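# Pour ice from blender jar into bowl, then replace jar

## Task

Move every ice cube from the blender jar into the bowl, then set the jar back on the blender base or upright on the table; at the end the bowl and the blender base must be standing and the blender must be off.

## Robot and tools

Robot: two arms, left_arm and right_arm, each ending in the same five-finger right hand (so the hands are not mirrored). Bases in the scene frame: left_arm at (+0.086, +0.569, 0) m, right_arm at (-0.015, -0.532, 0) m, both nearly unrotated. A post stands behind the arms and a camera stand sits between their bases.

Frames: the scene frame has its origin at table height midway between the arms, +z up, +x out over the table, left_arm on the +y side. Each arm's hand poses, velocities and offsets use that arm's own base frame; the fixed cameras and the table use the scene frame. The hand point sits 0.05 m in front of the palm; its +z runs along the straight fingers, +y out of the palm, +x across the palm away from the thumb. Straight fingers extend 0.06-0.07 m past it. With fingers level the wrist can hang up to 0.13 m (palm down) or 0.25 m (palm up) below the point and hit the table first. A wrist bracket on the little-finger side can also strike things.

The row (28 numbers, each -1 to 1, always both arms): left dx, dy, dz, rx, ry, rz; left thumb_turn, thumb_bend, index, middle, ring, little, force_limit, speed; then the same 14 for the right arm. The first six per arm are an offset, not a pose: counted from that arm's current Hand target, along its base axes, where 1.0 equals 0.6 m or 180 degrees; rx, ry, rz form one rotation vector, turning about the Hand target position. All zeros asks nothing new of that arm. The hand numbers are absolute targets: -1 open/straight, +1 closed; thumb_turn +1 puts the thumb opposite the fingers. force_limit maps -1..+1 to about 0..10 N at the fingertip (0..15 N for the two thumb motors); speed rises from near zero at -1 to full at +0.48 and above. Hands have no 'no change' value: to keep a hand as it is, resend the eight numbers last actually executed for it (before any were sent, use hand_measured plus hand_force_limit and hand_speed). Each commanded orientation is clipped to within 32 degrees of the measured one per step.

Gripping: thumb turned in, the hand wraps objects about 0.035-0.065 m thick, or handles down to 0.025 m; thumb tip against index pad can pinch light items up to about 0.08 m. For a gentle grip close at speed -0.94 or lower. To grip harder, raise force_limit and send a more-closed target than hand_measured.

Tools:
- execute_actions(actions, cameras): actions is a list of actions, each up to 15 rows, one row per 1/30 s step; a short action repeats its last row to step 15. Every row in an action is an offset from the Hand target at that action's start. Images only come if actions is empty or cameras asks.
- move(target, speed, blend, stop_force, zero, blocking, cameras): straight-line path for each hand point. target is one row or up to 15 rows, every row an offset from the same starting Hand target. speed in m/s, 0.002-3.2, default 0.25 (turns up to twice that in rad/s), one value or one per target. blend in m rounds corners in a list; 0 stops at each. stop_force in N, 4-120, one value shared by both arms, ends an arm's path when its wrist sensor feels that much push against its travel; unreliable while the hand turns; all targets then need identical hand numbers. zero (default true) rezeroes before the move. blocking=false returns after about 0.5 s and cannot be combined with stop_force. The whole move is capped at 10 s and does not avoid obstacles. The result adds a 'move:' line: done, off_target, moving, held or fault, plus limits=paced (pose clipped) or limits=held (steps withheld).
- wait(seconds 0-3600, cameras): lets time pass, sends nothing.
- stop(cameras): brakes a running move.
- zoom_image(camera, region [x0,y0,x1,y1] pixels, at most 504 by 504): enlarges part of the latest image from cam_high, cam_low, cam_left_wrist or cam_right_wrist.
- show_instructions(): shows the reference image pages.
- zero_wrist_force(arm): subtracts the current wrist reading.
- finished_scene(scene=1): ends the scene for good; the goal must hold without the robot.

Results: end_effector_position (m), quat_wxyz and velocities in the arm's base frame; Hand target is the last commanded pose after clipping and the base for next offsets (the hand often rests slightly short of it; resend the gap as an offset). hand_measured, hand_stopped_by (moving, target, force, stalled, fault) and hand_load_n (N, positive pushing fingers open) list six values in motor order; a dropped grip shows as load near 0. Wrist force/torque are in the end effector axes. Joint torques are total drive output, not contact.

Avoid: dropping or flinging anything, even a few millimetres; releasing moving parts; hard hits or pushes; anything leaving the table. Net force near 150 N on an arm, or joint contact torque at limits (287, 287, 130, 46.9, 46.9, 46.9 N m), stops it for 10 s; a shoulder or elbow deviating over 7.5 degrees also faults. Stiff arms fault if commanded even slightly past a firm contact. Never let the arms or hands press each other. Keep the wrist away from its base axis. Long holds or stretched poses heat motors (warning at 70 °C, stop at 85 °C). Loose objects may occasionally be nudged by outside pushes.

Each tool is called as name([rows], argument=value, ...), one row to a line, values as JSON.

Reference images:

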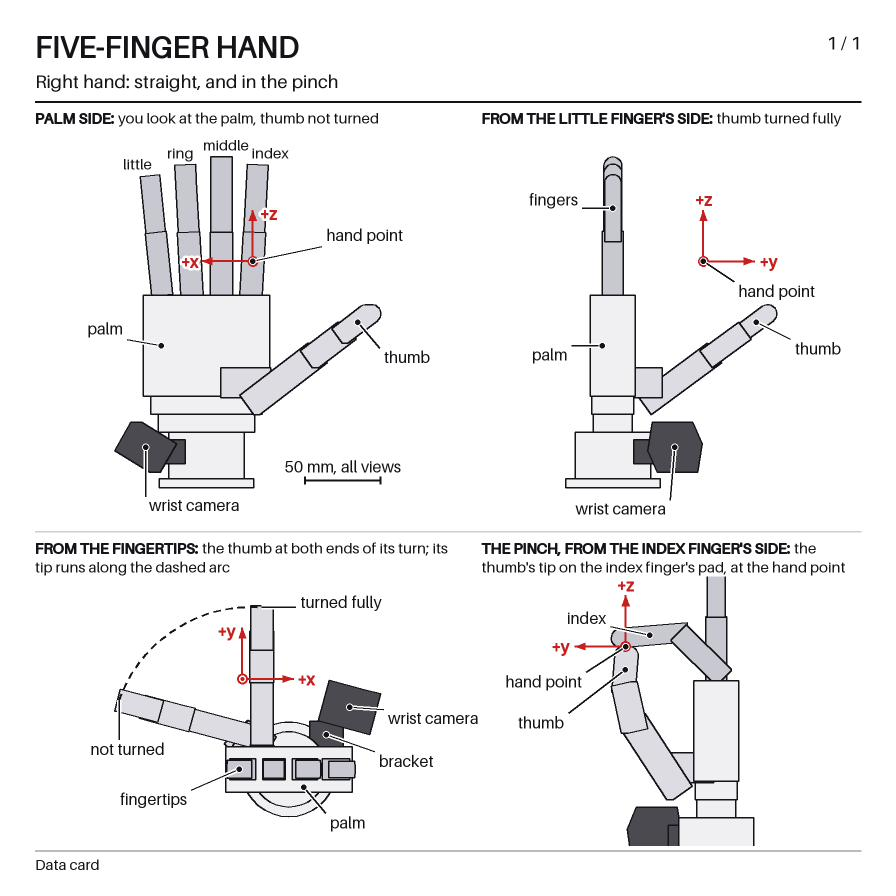

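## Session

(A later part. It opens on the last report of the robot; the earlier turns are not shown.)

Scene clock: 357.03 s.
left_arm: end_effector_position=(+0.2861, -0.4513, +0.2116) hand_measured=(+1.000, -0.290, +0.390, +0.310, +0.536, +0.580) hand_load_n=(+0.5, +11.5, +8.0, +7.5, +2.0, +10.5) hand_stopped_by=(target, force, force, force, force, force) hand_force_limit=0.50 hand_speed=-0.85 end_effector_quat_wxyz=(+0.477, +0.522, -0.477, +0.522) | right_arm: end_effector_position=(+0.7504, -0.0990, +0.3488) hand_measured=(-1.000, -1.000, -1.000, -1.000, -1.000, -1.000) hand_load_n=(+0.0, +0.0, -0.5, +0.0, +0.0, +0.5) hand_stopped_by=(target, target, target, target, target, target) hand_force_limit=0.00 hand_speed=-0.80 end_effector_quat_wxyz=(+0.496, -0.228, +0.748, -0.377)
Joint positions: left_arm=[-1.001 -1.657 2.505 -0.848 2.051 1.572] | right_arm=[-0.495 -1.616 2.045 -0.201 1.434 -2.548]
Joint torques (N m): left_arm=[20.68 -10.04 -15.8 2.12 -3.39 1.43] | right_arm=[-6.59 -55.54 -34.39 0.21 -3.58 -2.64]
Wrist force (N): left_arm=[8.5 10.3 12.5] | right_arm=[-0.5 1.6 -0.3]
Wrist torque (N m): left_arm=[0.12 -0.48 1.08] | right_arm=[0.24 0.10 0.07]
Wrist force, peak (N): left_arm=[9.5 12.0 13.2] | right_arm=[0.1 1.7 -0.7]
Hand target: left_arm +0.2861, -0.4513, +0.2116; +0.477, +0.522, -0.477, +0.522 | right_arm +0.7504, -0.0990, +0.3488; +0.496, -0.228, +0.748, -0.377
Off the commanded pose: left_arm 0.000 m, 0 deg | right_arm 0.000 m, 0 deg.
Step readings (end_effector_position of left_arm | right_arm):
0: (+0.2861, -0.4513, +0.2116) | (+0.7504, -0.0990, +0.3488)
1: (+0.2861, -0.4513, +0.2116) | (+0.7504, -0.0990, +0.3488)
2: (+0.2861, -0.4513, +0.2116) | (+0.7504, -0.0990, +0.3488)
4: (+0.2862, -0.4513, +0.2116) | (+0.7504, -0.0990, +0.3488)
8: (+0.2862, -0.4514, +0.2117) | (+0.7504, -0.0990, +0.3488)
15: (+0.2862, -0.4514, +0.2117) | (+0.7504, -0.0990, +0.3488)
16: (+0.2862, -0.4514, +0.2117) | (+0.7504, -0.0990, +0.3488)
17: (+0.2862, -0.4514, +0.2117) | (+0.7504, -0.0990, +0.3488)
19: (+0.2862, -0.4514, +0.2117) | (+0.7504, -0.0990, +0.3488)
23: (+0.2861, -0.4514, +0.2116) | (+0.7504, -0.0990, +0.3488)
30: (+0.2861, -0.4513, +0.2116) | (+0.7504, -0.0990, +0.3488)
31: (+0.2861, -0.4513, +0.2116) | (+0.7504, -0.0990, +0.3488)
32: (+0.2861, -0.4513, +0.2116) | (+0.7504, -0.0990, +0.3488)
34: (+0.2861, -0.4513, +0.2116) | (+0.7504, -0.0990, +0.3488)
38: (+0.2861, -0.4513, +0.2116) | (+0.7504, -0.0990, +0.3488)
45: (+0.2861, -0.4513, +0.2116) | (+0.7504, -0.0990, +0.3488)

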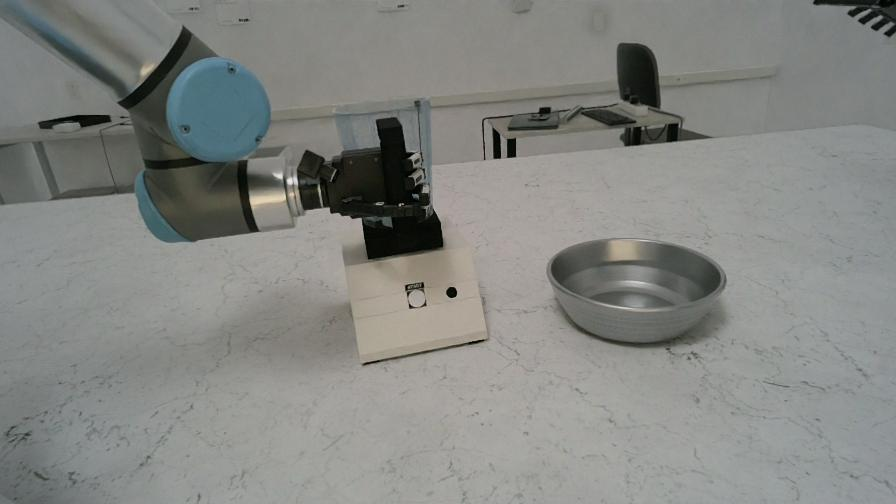

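move(target=[0, 0, 0.05, 0, 0, 0, 1, -0.28, 0.7, 0.6, 0.8, 0.8, 0.5, -0.85, 0, 0, 0, 0, 0, 0, -1, -1, -1, -1, -1, -1, 0, -0.8], speed=0.03, cameras=["cam_low","cam_high"])

zoom_image(camera="cam_low", region=[300, 70, 520, 290])

Scene clock: 362.80 s.
left_arm: end_effector_position=(+0.2862, -0.4513, +0.2415) hand_measured=(+1.000, -0.290, +0.390, +0.310, +0.536, +0.580) hand_load_n=(+0.5, +11.5, +8.0, +7.5, +0.0, +1.5) hand_stopped_by=(target, force, force, force, force, force) hand_force_limit=0.50 hand_speed=-0.85 end_effector_quat_wxyz=(+0.477, +0.522, -0.477, +0.522) | right_arm: end_effector_position=(+0.7504, -0.0990, +0.3488) hand_measured=(-1.000, -1.000, -1.000, -1.000, -1.000, -1.000) hand_load_n=(-0.5, +0.0, +0.0, +0.0, +0.0, +0.0) hand_stopped_by=(target, target, target, target, target, target) hand_force_limit=0.00 hand_speed=-0.80 end_effector_quat_wxyz=(+0.496, -0.228, +0.748, -0.377)
Joint positions: left_arm=[-1.001 -1.715 2.478 -0.762 2.051 1.572] | right_arm=[-0.495 -1.616 2.045 -0.201 1.434 -2.548]
Joint torques (N m): left_arm=[-3.16 -35.96 -48.63 -0.97 0.94 0.5] | right_arm=[-5.11 -56.21 -33.53 0.21 -3.58 -2.63]
Wrist force (N): left_arm=[-6.5 -1.6 2.5] | right_arm=[-0.4 1.4 -0.5]
Wrist torque (N m): left_arm=[0.02 0.59 -0.37] | right_arm=[0.25 0.09 0.08]
Wrist force, peak (N): left_arm=[9.2 10.7 12.8] | right_arm=[-0.2 2.0 -0.3]
Hand target: left_arm +0.2861, -0.4513, +0.2416; +0.477, +0.522, -0.477, +0.522 | right_arm +0.7504, -0.0990, +0.3488; +0.496, -0.228, +0.748, -0.377
Off the commanded pose: left_arm 0.000 m, 0 deg | right_arm 0.000 m, 0 deg.
move: done
Images, in order (width x height): cam_high 896x504, cam_low 896x504.

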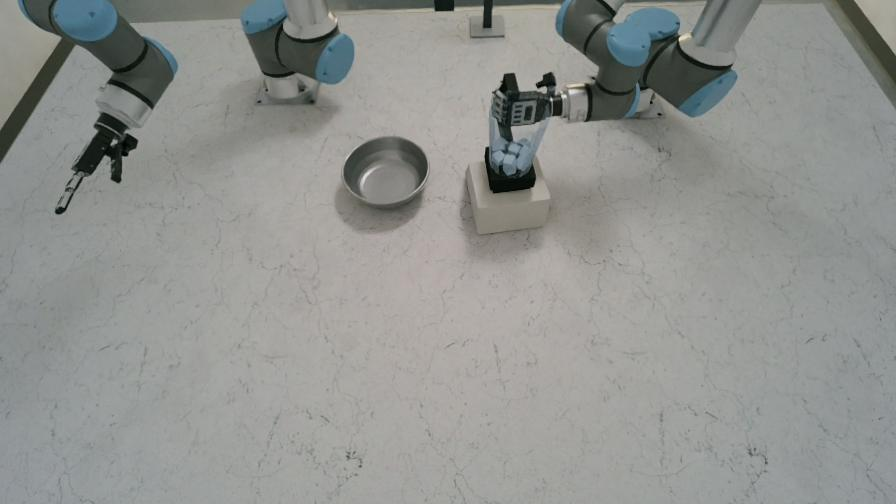

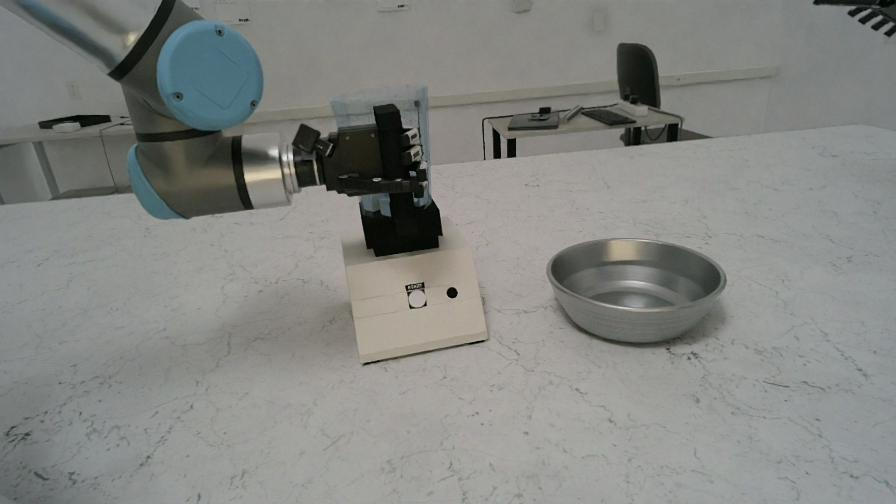

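Scaled by 2.291 from the camera's image (finer frame: 1280x720).

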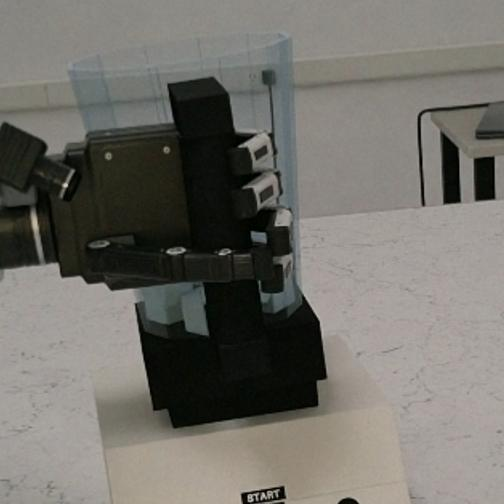

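move(target=[0, 0, 0.05, 0, 0, 0, 1, -0.28, 0.7, 0.6, 0.8, 0.8, 0.5, -0.85, 0, 0, 0, 0, 0, 0, -1, -1, -1, -1, -1, -1, 0, -0.8], speed=0.03, cameras=["cam_low","cam_high", "cam_left_wrist"])

zoom_image(camera="cam_low", region=[300, 70, 520, 290])

Scene clock: 371.47 s.
left_arm: end_effector_position=(+0.2861, -0.4513, +0.2715) hand_measured=(+1.000, -0.290, +0.390, +0.310, +0.536, +0.580) hand_load_n=(+0.0, +12.0, +8.0, +7.5, +0.0, +0.5) hand_stopped_by=(target, force, force, force, force, force) hand_force_limit=0.50 hand_speed=-0.85 end_effector_quat_wxyz=(+0.477, +0.522, -0.477, +0.522) | right_arm: end_effector_position=(+0.7504, -0.0990, +0.3488) hand_measured=(-1.000, -1.000, -1.000, -1.000, -1.000, -1.000) hand_load_n=(-0.5, +0.0, +0.0, +0.0, +0.0, +0.0) hand_stopped_by=(target, target, target, target, target, target) hand_force_limit=0.00 hand_speed=-0.80 end_effector_quat_wxyz=(+0.496, -0.228, +0.748, -0.377)
Joint positions: left_arm=[-1.001 -1.767 2.447 -0.68 2.051 1.572] | right_arm=[-0.495 -1.616 2.045 -0.201 1.434 -2.548]
Joint torques (N m): left_arm=[-1.36 -33.54 -53.12 -1.41 0.16 0.23] | right_arm=[-5.8 -55.48 -33.99 0.06 -3.45 -2.66]
Wrist force (N): left_arm=[-6.8 0.6 1.7] | right_arm=[0.0 1.3 -0.5]
Wrist torque (N m): left_arm=[0.05 0.53 -0.47] | right_arm=[0.21 0.04 0.09]
Wrist force, peak (N): left_arm=[-7.7 -2.3 3.0] | right_arm=[-0.1 1.7 -0.6]
Hand target: left_arm +0.2861, -0.4513, +0.2716; +0.477, +0.522, -0.477, +0.522 | right_arm +0.7504, -0.0990, +0.3488; +0.496, -0.228, +0.748, -0.377
Off the commanded pose: left_arm 0.000 m, 0 deg | right_arm 0.000 m, 0 deg.
move: done
cam_left_wrist: T_world_to_cam=[[-0.9638, -0.07152, 0.25685, 0.16989], [-0.25623, 0.5148, -0.81812, 0.52658], [-0.07371, -0.85432, -0.5145, -0.10285]] pos_world=[0.29108, -0.3468, 0.33426]
Images, in order (width x height): cam_high 896x504, cam_low 896x504, cam_left_wrist 672x504.

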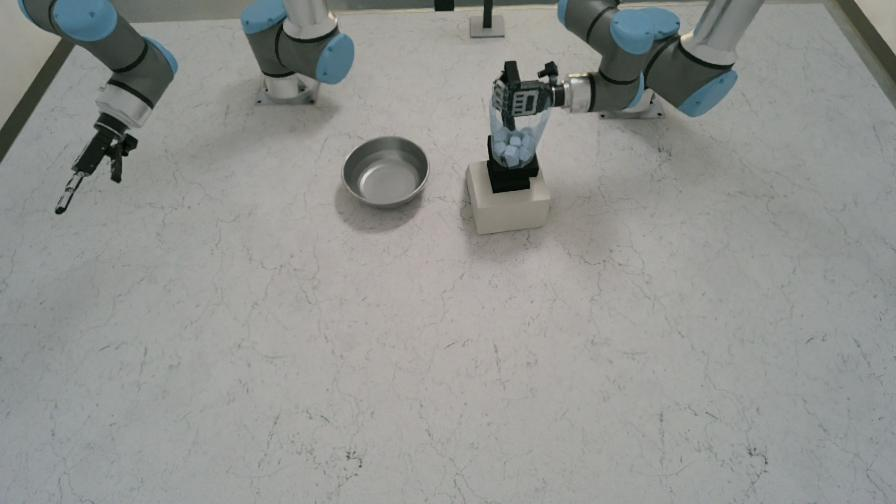

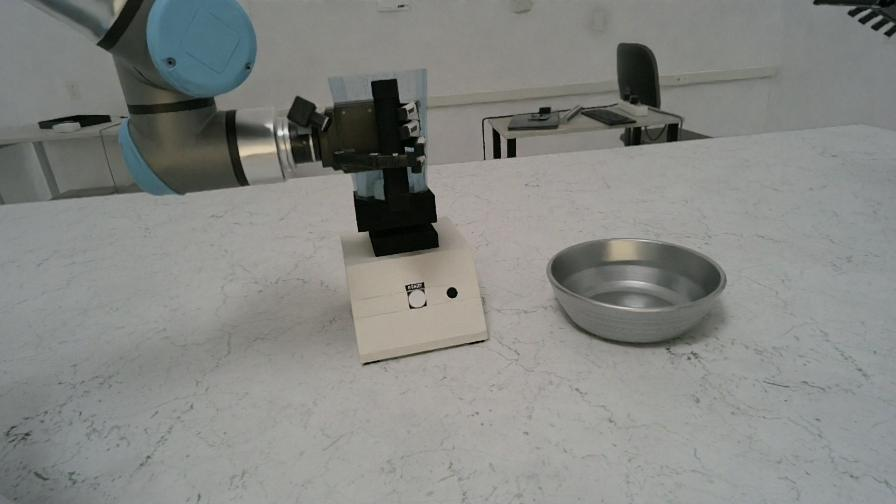

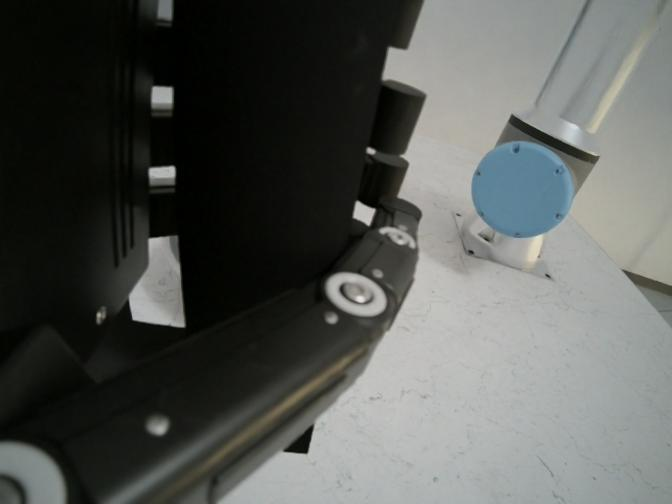

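Scaled by 2.291 from the camera's image (finer frame: 1280x720).

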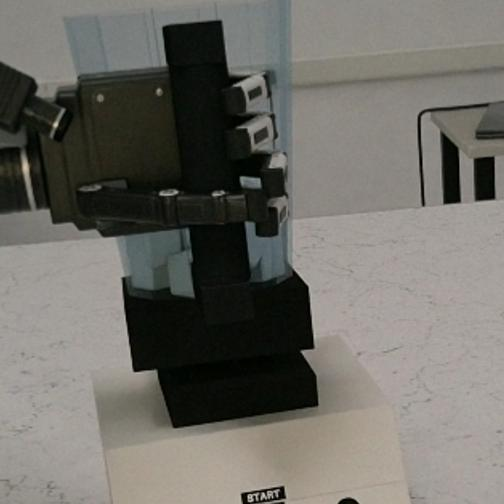

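zoom_image(camera="cam_high", region=[460, 50, 580, 200])

Scaled by 3.360 from the camera's image (finer frame: 1280x720).

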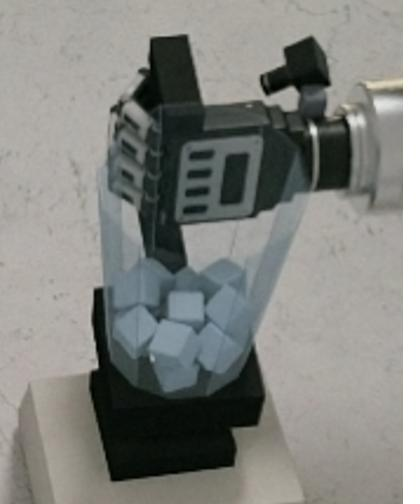

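move([
  [0, 0, 0.1167, 0, 0, 0, 1, -0.28, 0.7, 0.6, 0.8, 0.8, 0.5, -0.85, 0, 0, 0, 0, 0, 0, -1, -1, -1, -1, -1, -1, 0, -0.8],
  [-0.1523, -0.5418, 0.1333, -0.0127, 0.333, 0, 1, -0.28, 0.7, 0.6, 0.8, 0.8, 0.5, -0.85, 0, 0, 0, 0, 0, 0, -1, -1, -1, -1, -1, -1, 0, -0.8],
], speed=0.12, blend=[0.02, 0], cameras=["all"])

zoom_image(camera="cam_low", region=[420, 20, 780, 380])

Scene clock: 399.17 s.
left_arm: end_effector_position=(+0.1948, -0.7763, +0.3516) hand_measured=(+1.000, -0.290, +0.390, +0.310, +0.536, +0.580) hand_load_n=(+0.5, +11.5, +8.5, +7.5, +0.0, +0.0) hand_stopped_by=(target, force, force, force, force, force) hand_force_limit=0.50 hand_speed=-0.85 end_effector_quat_wxyz=(+0.661, +0.704, -0.166, +0.201) | right_arm: end_effector_position=(+0.7504, -0.0990, +0.3488) hand_measured=(-1.000, -1.000, -1.000, -1.000, -1.000, -1.000) hand_load_n=(+0.0, +0.0, +0.0, -0.5, +0.0, +0.0) hand_stopped_by=(target, target, target, target, target, target) hand_force_limit=0.00 hand_speed=-0.80 end_effector_quat_wxyz=(+0.496, -0.228, +0.748, -0.377)
Joint positions: left_arm=[-1.454 -1.447 2.088 -0.596 1.623 0.529] | right_arm=[-0.495 -1.616 2.045 -0.201 1.434 -2.548]
Joint torques (N m): left_arm=[-12.39 -39.27 -53.35 -1.74 -2.48 -3.06] | right_arm=[-6.48 -55.32 -33.96 0.06 -3.46 -2.62]
Wrist force (N): left_arm=[-3.1 -5.9 2.7] | right_arm=[-0.4 1.6 -0.4]
Wrist torque (N m): left_arm=[-0.28 0.20 -0.15] | right_arm=[0.25 0.09 0.08]
Wrist force, peak (N): left_arm=[-8.5 0.7 1.9] | right_arm=[-0.5 1.6 -1.1]
Hand target: left_arm +0.1948, -0.7764, +0.3516; +0.661, +0.704, -0.165, +0.201 | right_arm +0.7504, -0.0990, +0.3488; +0.496, -0.228, +0.748, -0.377
Off the commanded pose: left_arm 0.000 m, 0 deg | right_arm 0.000 m, 0 deg.
move: done
cam_left_wrist: T_world_to_cam=[[-0.25952, -0.0446, 0.96471, -0.32715], [-0.84603, 0.49221, -0.20484, 0.61777], [-0.46571, -0.86933, -0.16547, -0.40402]] pos_world=[0.24959, -0.66989, 0.3753]
cam_right_wrist: T_world_to_cam=[[-0.09659, 0.35719, -0.92902, 0.42668], [-0.07681, 0.92793, 0.36476, 0.02602], [0.99236, 0.10658, -0.06219, -0.59297]] pos_world=[0.63165, -0.11335, 0.35003]

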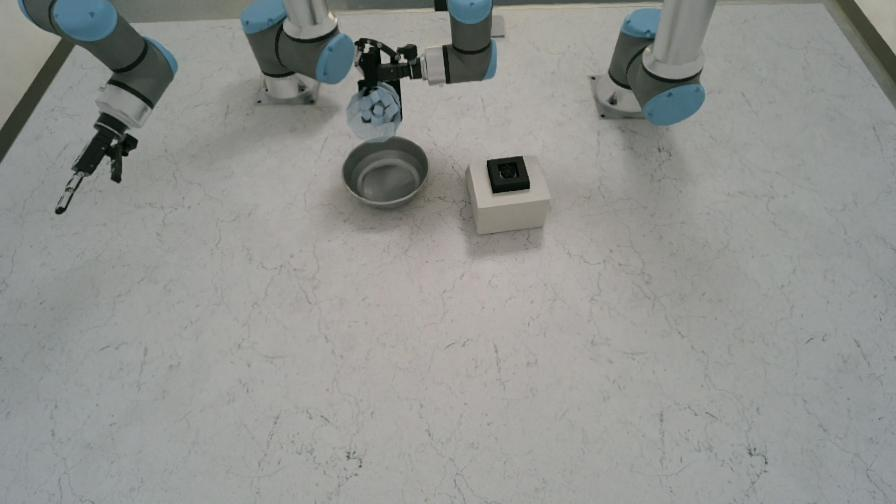

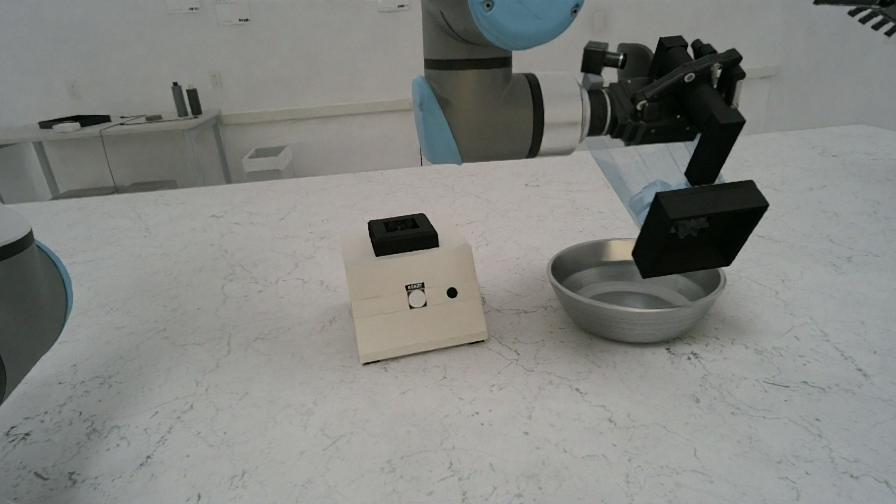

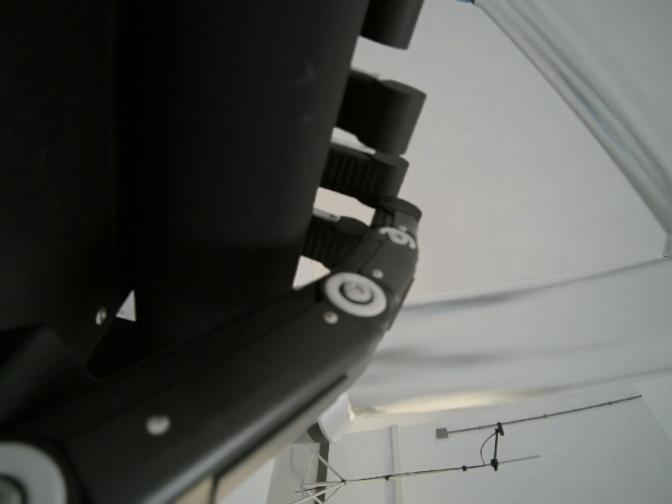

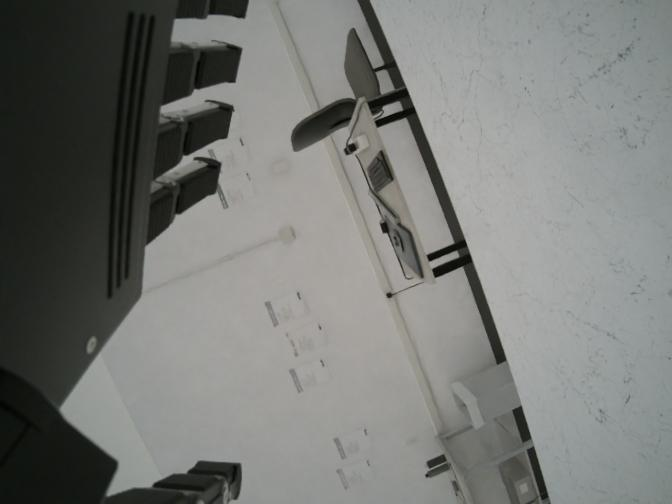

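Scaled by 1.400 from the camera's image (finer frame: 1280x720).

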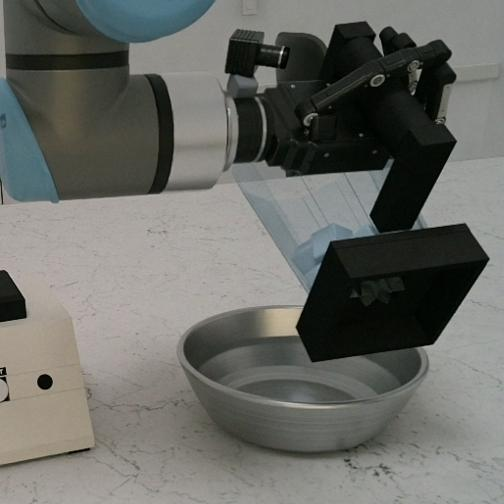

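zoom_image(camera="cam_high", region=[330, 20, 510, 220])

Scaled by 2.520 from the camera's image (finer frame: 1280x720).

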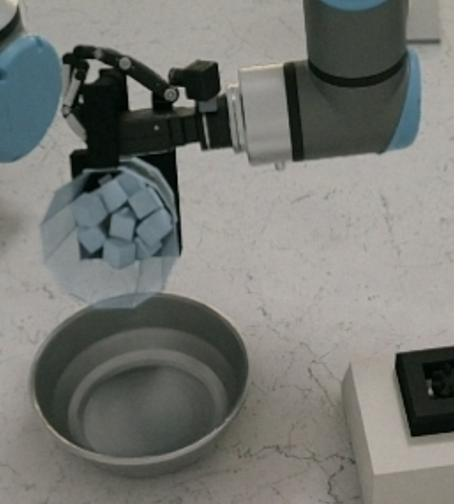

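move(target=[0.0, 0.0, -0.03, -0.0063, 0.1667, 0, 1, -0.28, 0.7, 0.6, 0.8, 0.8, 0.5, -0.85, 0, 0, 0, 0, 0, 0, -1, -1, -1, -1, -1, -1, 0, -0.8], speed=0.08, cameras=["cam_high", "cam_low"])

zoom_image(camera="cam_high", region=[330, 20, 510, 220])

zoom_image(camera="cam_low", region=[420, 20, 780, 380])

Scene clock: 417.80 s.
left_arm: end_effector_position=(+0.1948, -0.7764, +0.3336) hand_measured=(+1.000, -0.290, +0.390, +0.310, +0.536, +0.580) hand_load_n=(+0.5, +11.5, +8.0, +7.5, +0.0, +0.0) hand_stopped_by=(target, force, force, force, force, force) hand_force_limit=0.50 hand_speed=-0.85 end_effector_quat_wxyz=(+0.688, +0.725, +0.013, +0.014) | right_arm: end_effector_position=(+0.7504, -0.0990, +0.3488) hand_measured=(-1.000, -1.000, -1.000, -1.000, -1.000, -1.000) hand_load_n=(-0.5, +0.0, +0.0, +0.0, +0.0, +0.0) hand_stopped_by=(target, target, target, target, target, target) hand_force_limit=0.00 hand_speed=-0.80 end_effector_quat_wxyz=(+0.496, -0.228, +0.748, -0.377)
Joint positions: left_arm=[-1.49 -1.409 2.132 -0.671 1.613 0.004] | right_arm=[-0.495 -1.616 2.045 -0.201 1.434 -2.548]
Joint torques (N m): left_arm=[-11.89 -43.16 -32.82 -5.95 -2.45 -2.79] | right_arm=[-4.71 -55.24 -34.38 0.13 -3.37 -2.55]
Wrist force (N): left_arm=[0.3 -7.4 2.0] | right_arm=[-0.1 1.3 -0.9]
Wrist torque (N m): left_arm=[-0.47 0.05 0.14] | right_arm=[0.24 0.05 0.10]
Wrist force, peak (N): left_arm=[-0.1 -8.0 2.0] | right_arm=[-0.3 1.8 -0.8]
Hand target: left_arm +0.1948, -0.7764, +0.3336; +0.688, +0.725, +0.013, +0.014 | right_arm +0.7504, -0.0990, +0.3488; +0.496, -0.228, +0.748, -0.377
Off the commanded pose: left_arm 0.000 m, 0 deg | right_arm 0.000 m, 0 deg.
move: done

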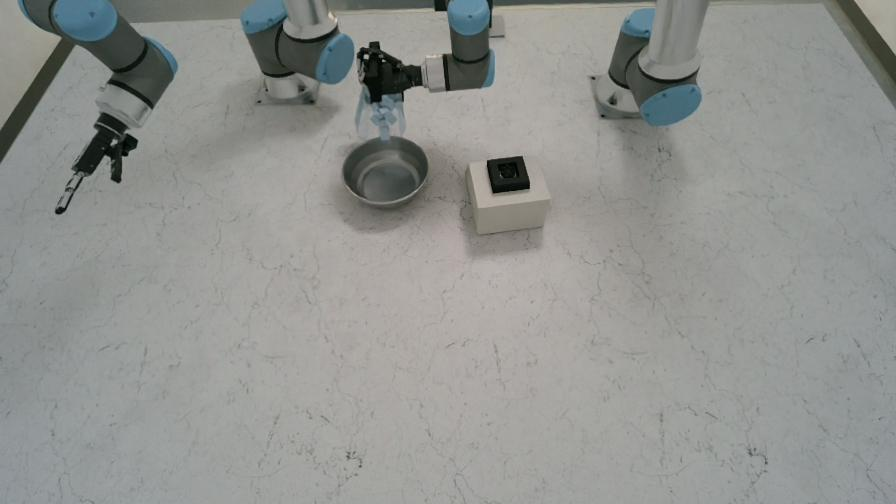

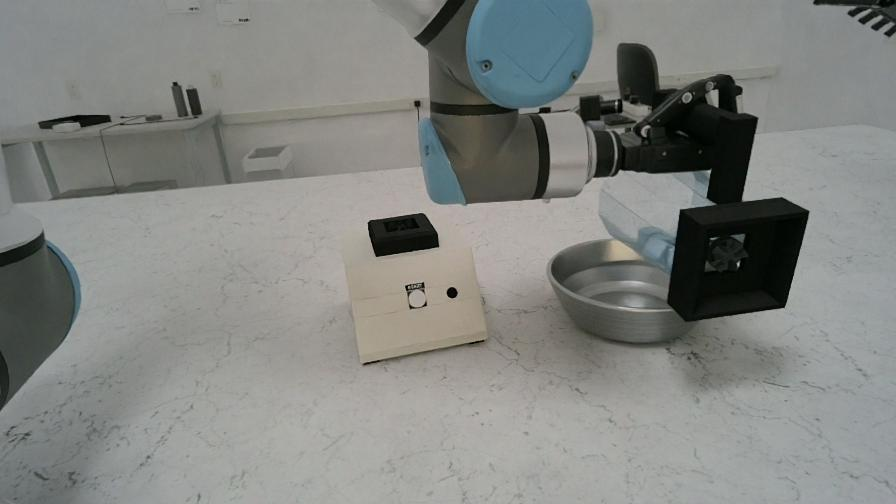

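Scaled by 2.520 from the camera's image (finer frame: 1280x720).

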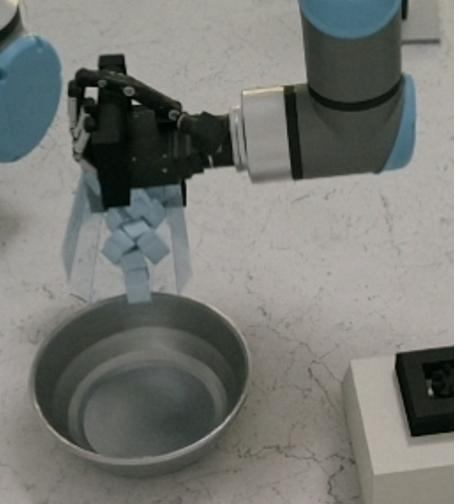

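Scaled by 1.400 from the camera's image (finer frame: 1280x720).

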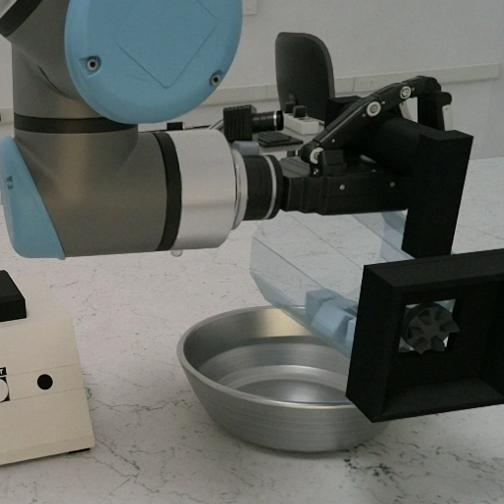

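move(target=[0.1, -0.0012, -0.0143, -0.0032, 0.0833, 0, 1, -0.28, 0.7, 0.6, 0.8, 0.8, 0.5, -0.85, 0, 0, 0, 0, 0, 0, -1, -1, -1, -1, -1, -1, 0, -0.8], speed=0.05, cameras=["cam_high", "cam_low"])

zoom_image(camera="cam_high", region=[330, 20, 510, 220])

zoom_image(camera="cam_low", region=[420, 20, 780, 380])

Scene clock: 426.97 s.
left_arm: end_effector_position=(+0.2547, -0.7771, +0.3250) hand_measured=(+1.000, -0.290, +0.390, +0.310, +0.536, +0.580) hand_load_n=(+0.5, +11.5, +8.5, +7.5, +0.0, +0.0) hand_stopped_by=(target, force, force, force, force, force) hand_force_limit=0.50 hand_speed=-0.85 end_effector_quat_wxyz=(+0.684, +0.717, +0.103, -0.081) | right_arm: end_effector_position=(+0.7504, -0.0990, +0.3488) hand_measured=(-1.000, -1.000, -1.000, -1.000, -1.000, -1.000) hand_load_n=(-0.5, +0.0, +0.0, +0.0, +0.0, +0.0) hand_stopped_by=(target, target, target, target, target, target) hand_force_limit=0.00 hand_speed=-0.80 end_effector_quat_wxyz=(+0.496, -0.228, +0.748, -0.377)
Joint positions: left_arm=[-1.403 -1.358 2.103 -0.694 1.714 -0.254] | right_arm=[-0.495 -1.616 2.045 -0.201 1.434 -2.548]
Joint torques (N m): left_arm=[13.49 -43.7 -48.57 -5.29 2.23 -3.07] | right_arm=[-2.99 -55.84 -34.35 0.04 -3.32 -2.73]
Wrist force (N): left_arm=[1.9 -6.1 2.4] | right_arm=[-0.4 1.2 -0.5]
Wrist torque (N m): left_arm=[-0.33 0.00 0.37] | right_arm=[0.20 0.08 0.07]
Wrist force, peak (N): left_arm=[0.1 -8.2 2.0] | right_arm=[-0.2 2.0 -1.0]
Hand target: left_arm +0.2548, -0.7771, +0.3250; +0.684, +0.717, +0.103, -0.081 | right_arm +0.7504, -0.0990, +0.3488; +0.496, -0.228, +0.748, -0.377
Off the commanded pose: left_arm 0.000 m, 0 deg | right_arm 0.000 m, 0 deg.
move: done

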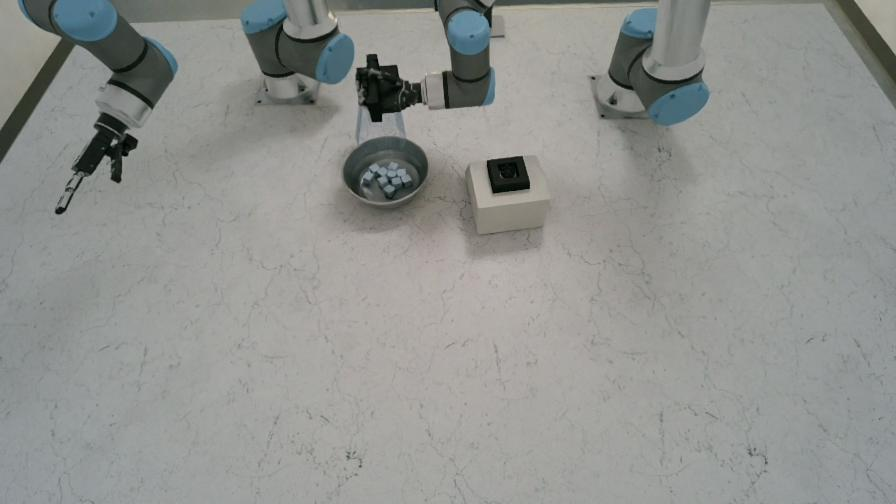

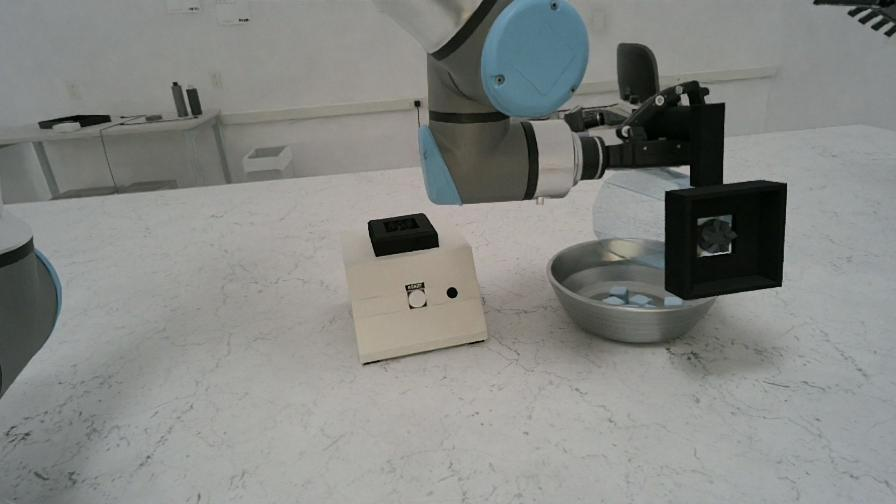

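Scaled by 2.520 from the camera's image (finer frame: 1280x720).

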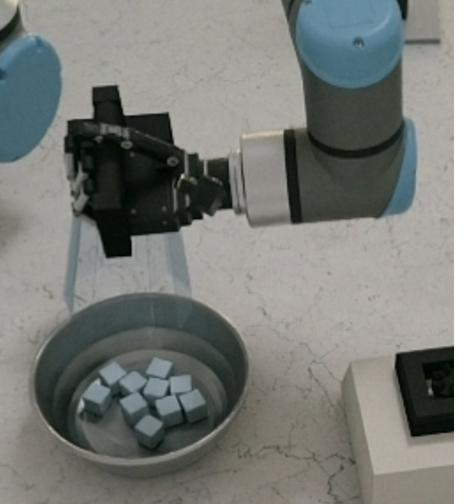

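Scaled by 1.400 from the camera's image (finer frame: 1280x720).

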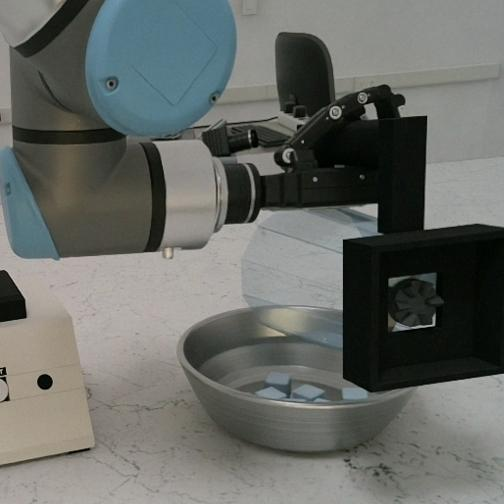

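move(target=[0.09, -0.0012, 0.0143, -0.0038, 0.1, 0, 1, -0.28, 0.7, 0.6, 0.8, 0.8, 0.5, -0.85, 0, 0, 0, 0, 0, 0, -1, -1, -1, -1, -1, -1, 0, -0.8], speed=0.1, cameras=["cam_high", "cam_low"])

zoom_image(camera="cam_high", region=[330, 20, 510, 220])

zoom_image(camera="cam_low", region=[500, 60, 800, 360])

Scene clock: 433.97 s.
left_arm: end_effector_position=(+0.3087, -0.7778, +0.3336) hand_measured=(+1.000, -0.290, +0.390, +0.310, +0.536, +0.580) hand_load_n=(+0.0, +11.5, +8.0, +7.5, +0.0, +0.0) hand_stopped_by=(target, force, force, force, force, force) hand_force_limit=0.50 hand_speed=-0.85 end_effector_quat_wxyz=(+0.664, +0.692, +0.208, -0.193) | right_arm: end_effector_position=(+0.7504, -0.0990, +0.3488) hand_measured=(-1.000, -1.000, -1.000, -1.000, -1.000, -1.000) hand_load_n=(+0.0, +0.0, +0.0, +0.0, +0.0, +0.0) hand_stopped_by=(target, target, target, target, target, target) hand_force_limit=0.00 hand_speed=-0.80 end_effector_quat_wxyz=(+0.496, -0.228, +0.748, -0.377)
Joint positions: left_arm=[-1.338 -1.339 2.064 -0.681 1.793 -0.566] | right_arm=[-0.495 -1.616 2.045 -0.201 1.434 -2.548]
Joint torques (N m): left_arm=[13.1 -46.58 -50.04 -0.67 2.76 -3.04] | right_arm=[-5.69 -54.49 -34.37 -0.16 -3.31 -2.63]
Wrist force (N): left_arm=[3.3 -5.5 1.6] | right_arm=[-0.3 1.8 -0.4]
Wrist torque (N m): left_arm=[-0.31 -0.03 0.43] | right_arm=[0.29 0.08 0.09]
Wrist force, peak (N): left_arm=[1.6 -6.8 2.5] | right_arm=[-0.1 1.8 -0.9]
Hand target: left_arm +0.3088, -0.7778, +0.3336; +0.664, +0.692, +0.208, -0.193 | right_arm +0.7504, -0.0990, +0.3488; +0.496, -0.228, +0.748, -0.377
Off the commanded pose: left_arm 0.000 m, 0 deg | right_arm 0.000 m, 0 deg.
move: done

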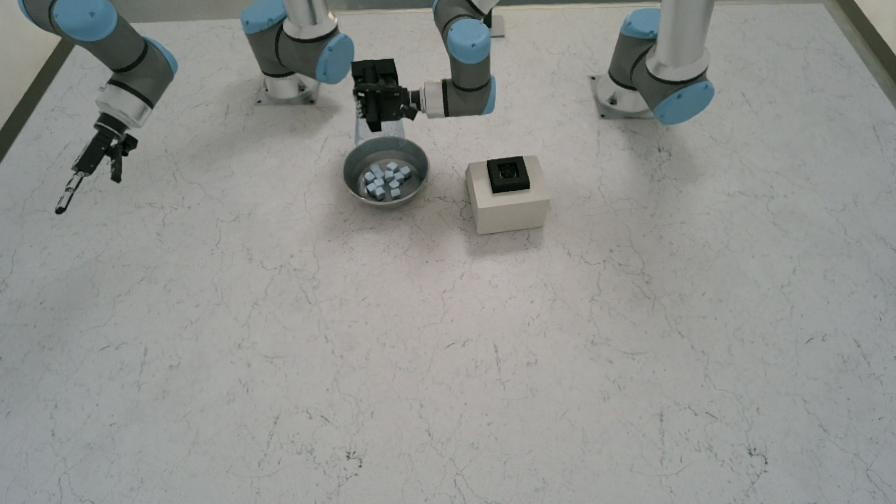

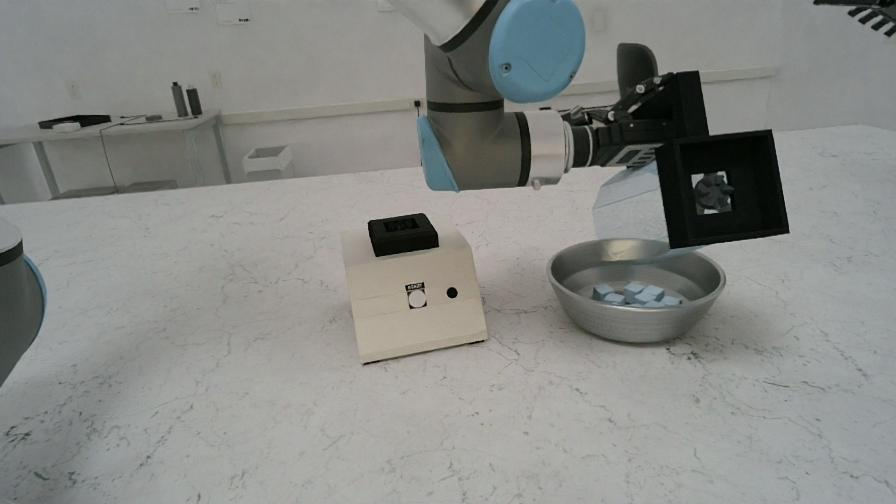

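Scaled by 2.520 from the camera's image (finer frame: 1280x720).

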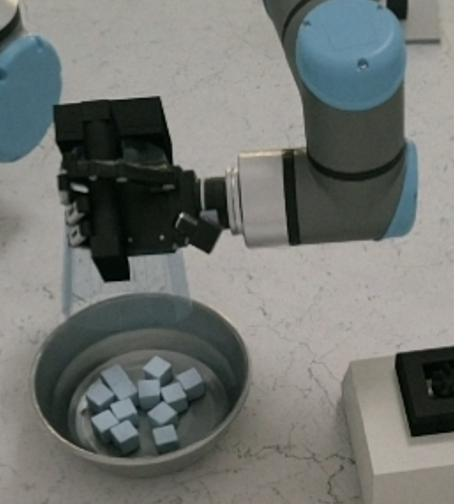

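Scaled by 1.680 from the camera's image (finer frame: 1280x720).

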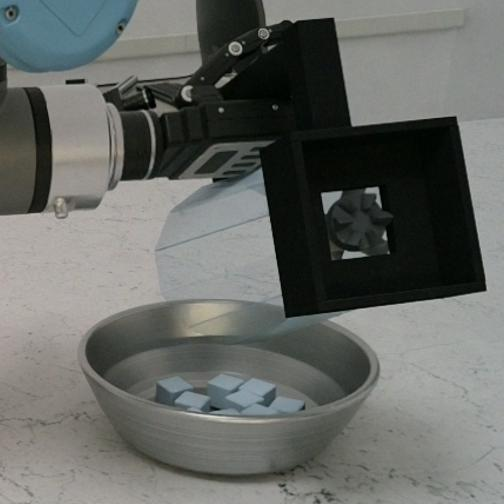

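move(target=[0.09, -0.0012, 0, -0.0038, 0.1, 0, 1, -0.28, 0.7, 0.6, 0.8, 0.8, 0.5, -0.85, 0, 0, 0, 0, 0, 0, -1, -1, -1, -1, -1, -1, 0, -0.8], speed=0.15, cameras=["all"])

zoom_image(camera="cam_high", region=[330, 20, 510, 220])

zoom_image(camera="cam_low", region=[500, 60, 800, 360])

Scene clock: 440.70 s.
left_arm: end_effector_position=(+0.3627, -0.7785, +0.3336) hand_measured=(+1.000, -0.290, +0.390, +0.310, +0.536, +0.580) hand_load_n=(+0.5, +11.5, +8.5, +8.0, +0.0, +0.5) hand_stopped_by=(target, force, force, force, force, force) hand_force_limit=0.50 hand_speed=-0.85 end_effector_quat_wxyz=(+0.627, +0.649, +0.308, -0.300) | right_arm: end_effector_position=(+0.7504, -0.0990, +0.3488) hand_measured=(-1.000, -1.000, -1.000, -1.000, -1.000, -1.000) hand_load_n=(+0.0, -0.5, +0.0, +0.0, +0.0, +0.0) hand_stopped_by=(target, target, target, target, target, target) hand_force_limit=0.00 hand_speed=-0.80 end_effector_quat_wxyz=(+0.496, -0.228, +0.748, -0.377)
Joint positions: left_arm=[-1.277 -1.314 2.024 -0.677 1.867 -0.88] | right_arm=[-0.495 -1.616 2.045 -0.201 1.434 -2.548]
Joint torques (N m): left_arm=[14.09 -46.31 -50.62 -0.75 2.5 -2.79] | right_arm=[-5.14 -53.66 -34.34 -0.15 -3.34 -2.69]
Wrist force (N): left_arm=[4.7 -4.3 1.7] | right_arm=[0.0 1.4 -0.8]
Wrist torque (N m): left_arm=[-0.31 -0.14 0.55] | right_arm=[0.24 0.05 0.09]
Wrist force, peak (N): left_arm=[2.9 -6.0 1.7] | right_arm=[0.0 1.9 -0.8]
Hand target: left_arm +0.3628, -0.7785, +0.3336; +0.627, +0.649, +0.309, -0.300 | right_arm +0.7504, -0.0990, +0.3488; +0.496, -0.228, +0.748, -0.377
Off the commanded pose: left_arm 0.000 m, 0 deg | right_arm 0.000 m, 0 deg.
move: done
cam_left_wrist: T_world_to_cam=[[0.91308, -0.00012, 0.40777, -0.4712], [-0.35042, 0.51115, 0.78482, 0.26203], [-0.20853, -0.85949, 0.46668, -0.62721]] pos_world=[0.39128, -0.67308, 0.27921]
cam_right_wrist: T_world_to_cam=[[-0.09659, 0.35719, -0.92902, 0.42668], [-0.07681, 0.92793, 0.36476, 0.02602], [0.99236, 0.10658, -0.06219, -0.59297]] pos_world=[0.63165, -0.11335, 0.35003]

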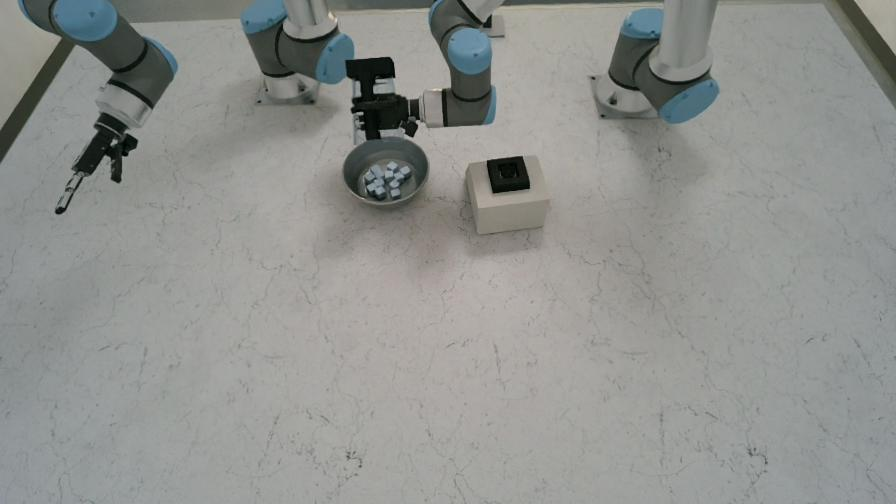

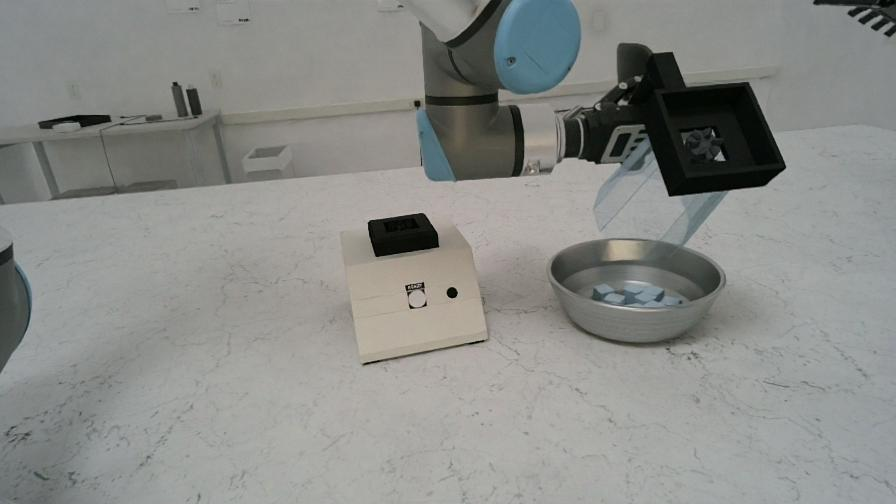

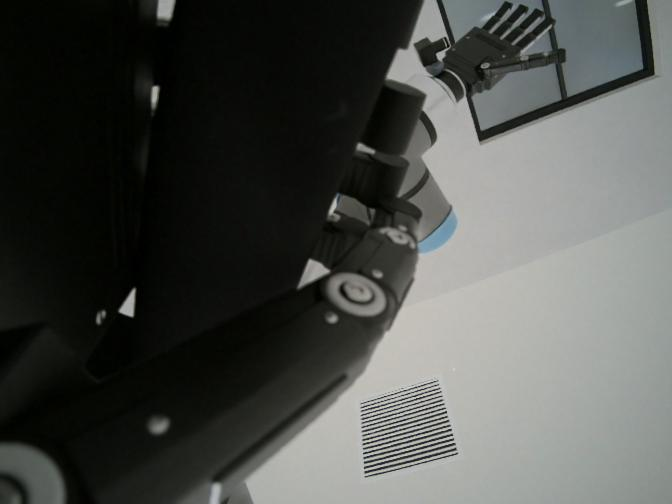

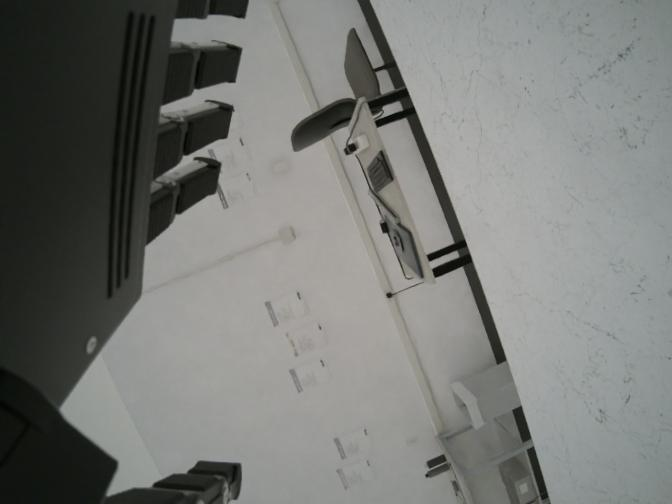

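Scaled by 2.520 from the camera's image (finer frame: 1280x720).

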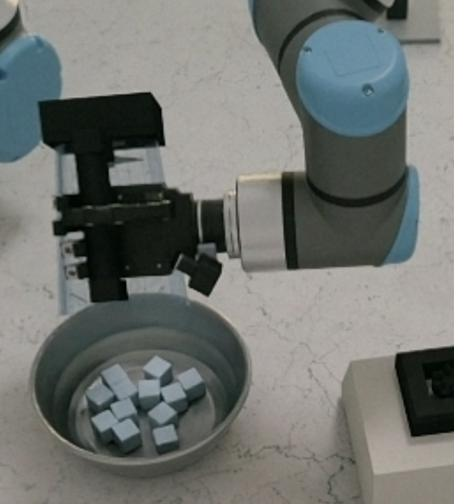

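Scaled by 1.680 from the camera's image (finer frame: 1280x720).

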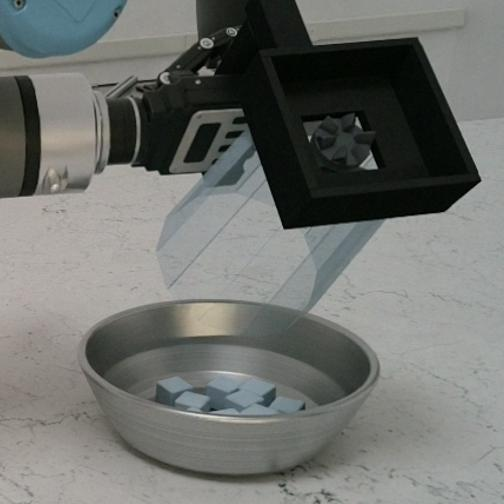

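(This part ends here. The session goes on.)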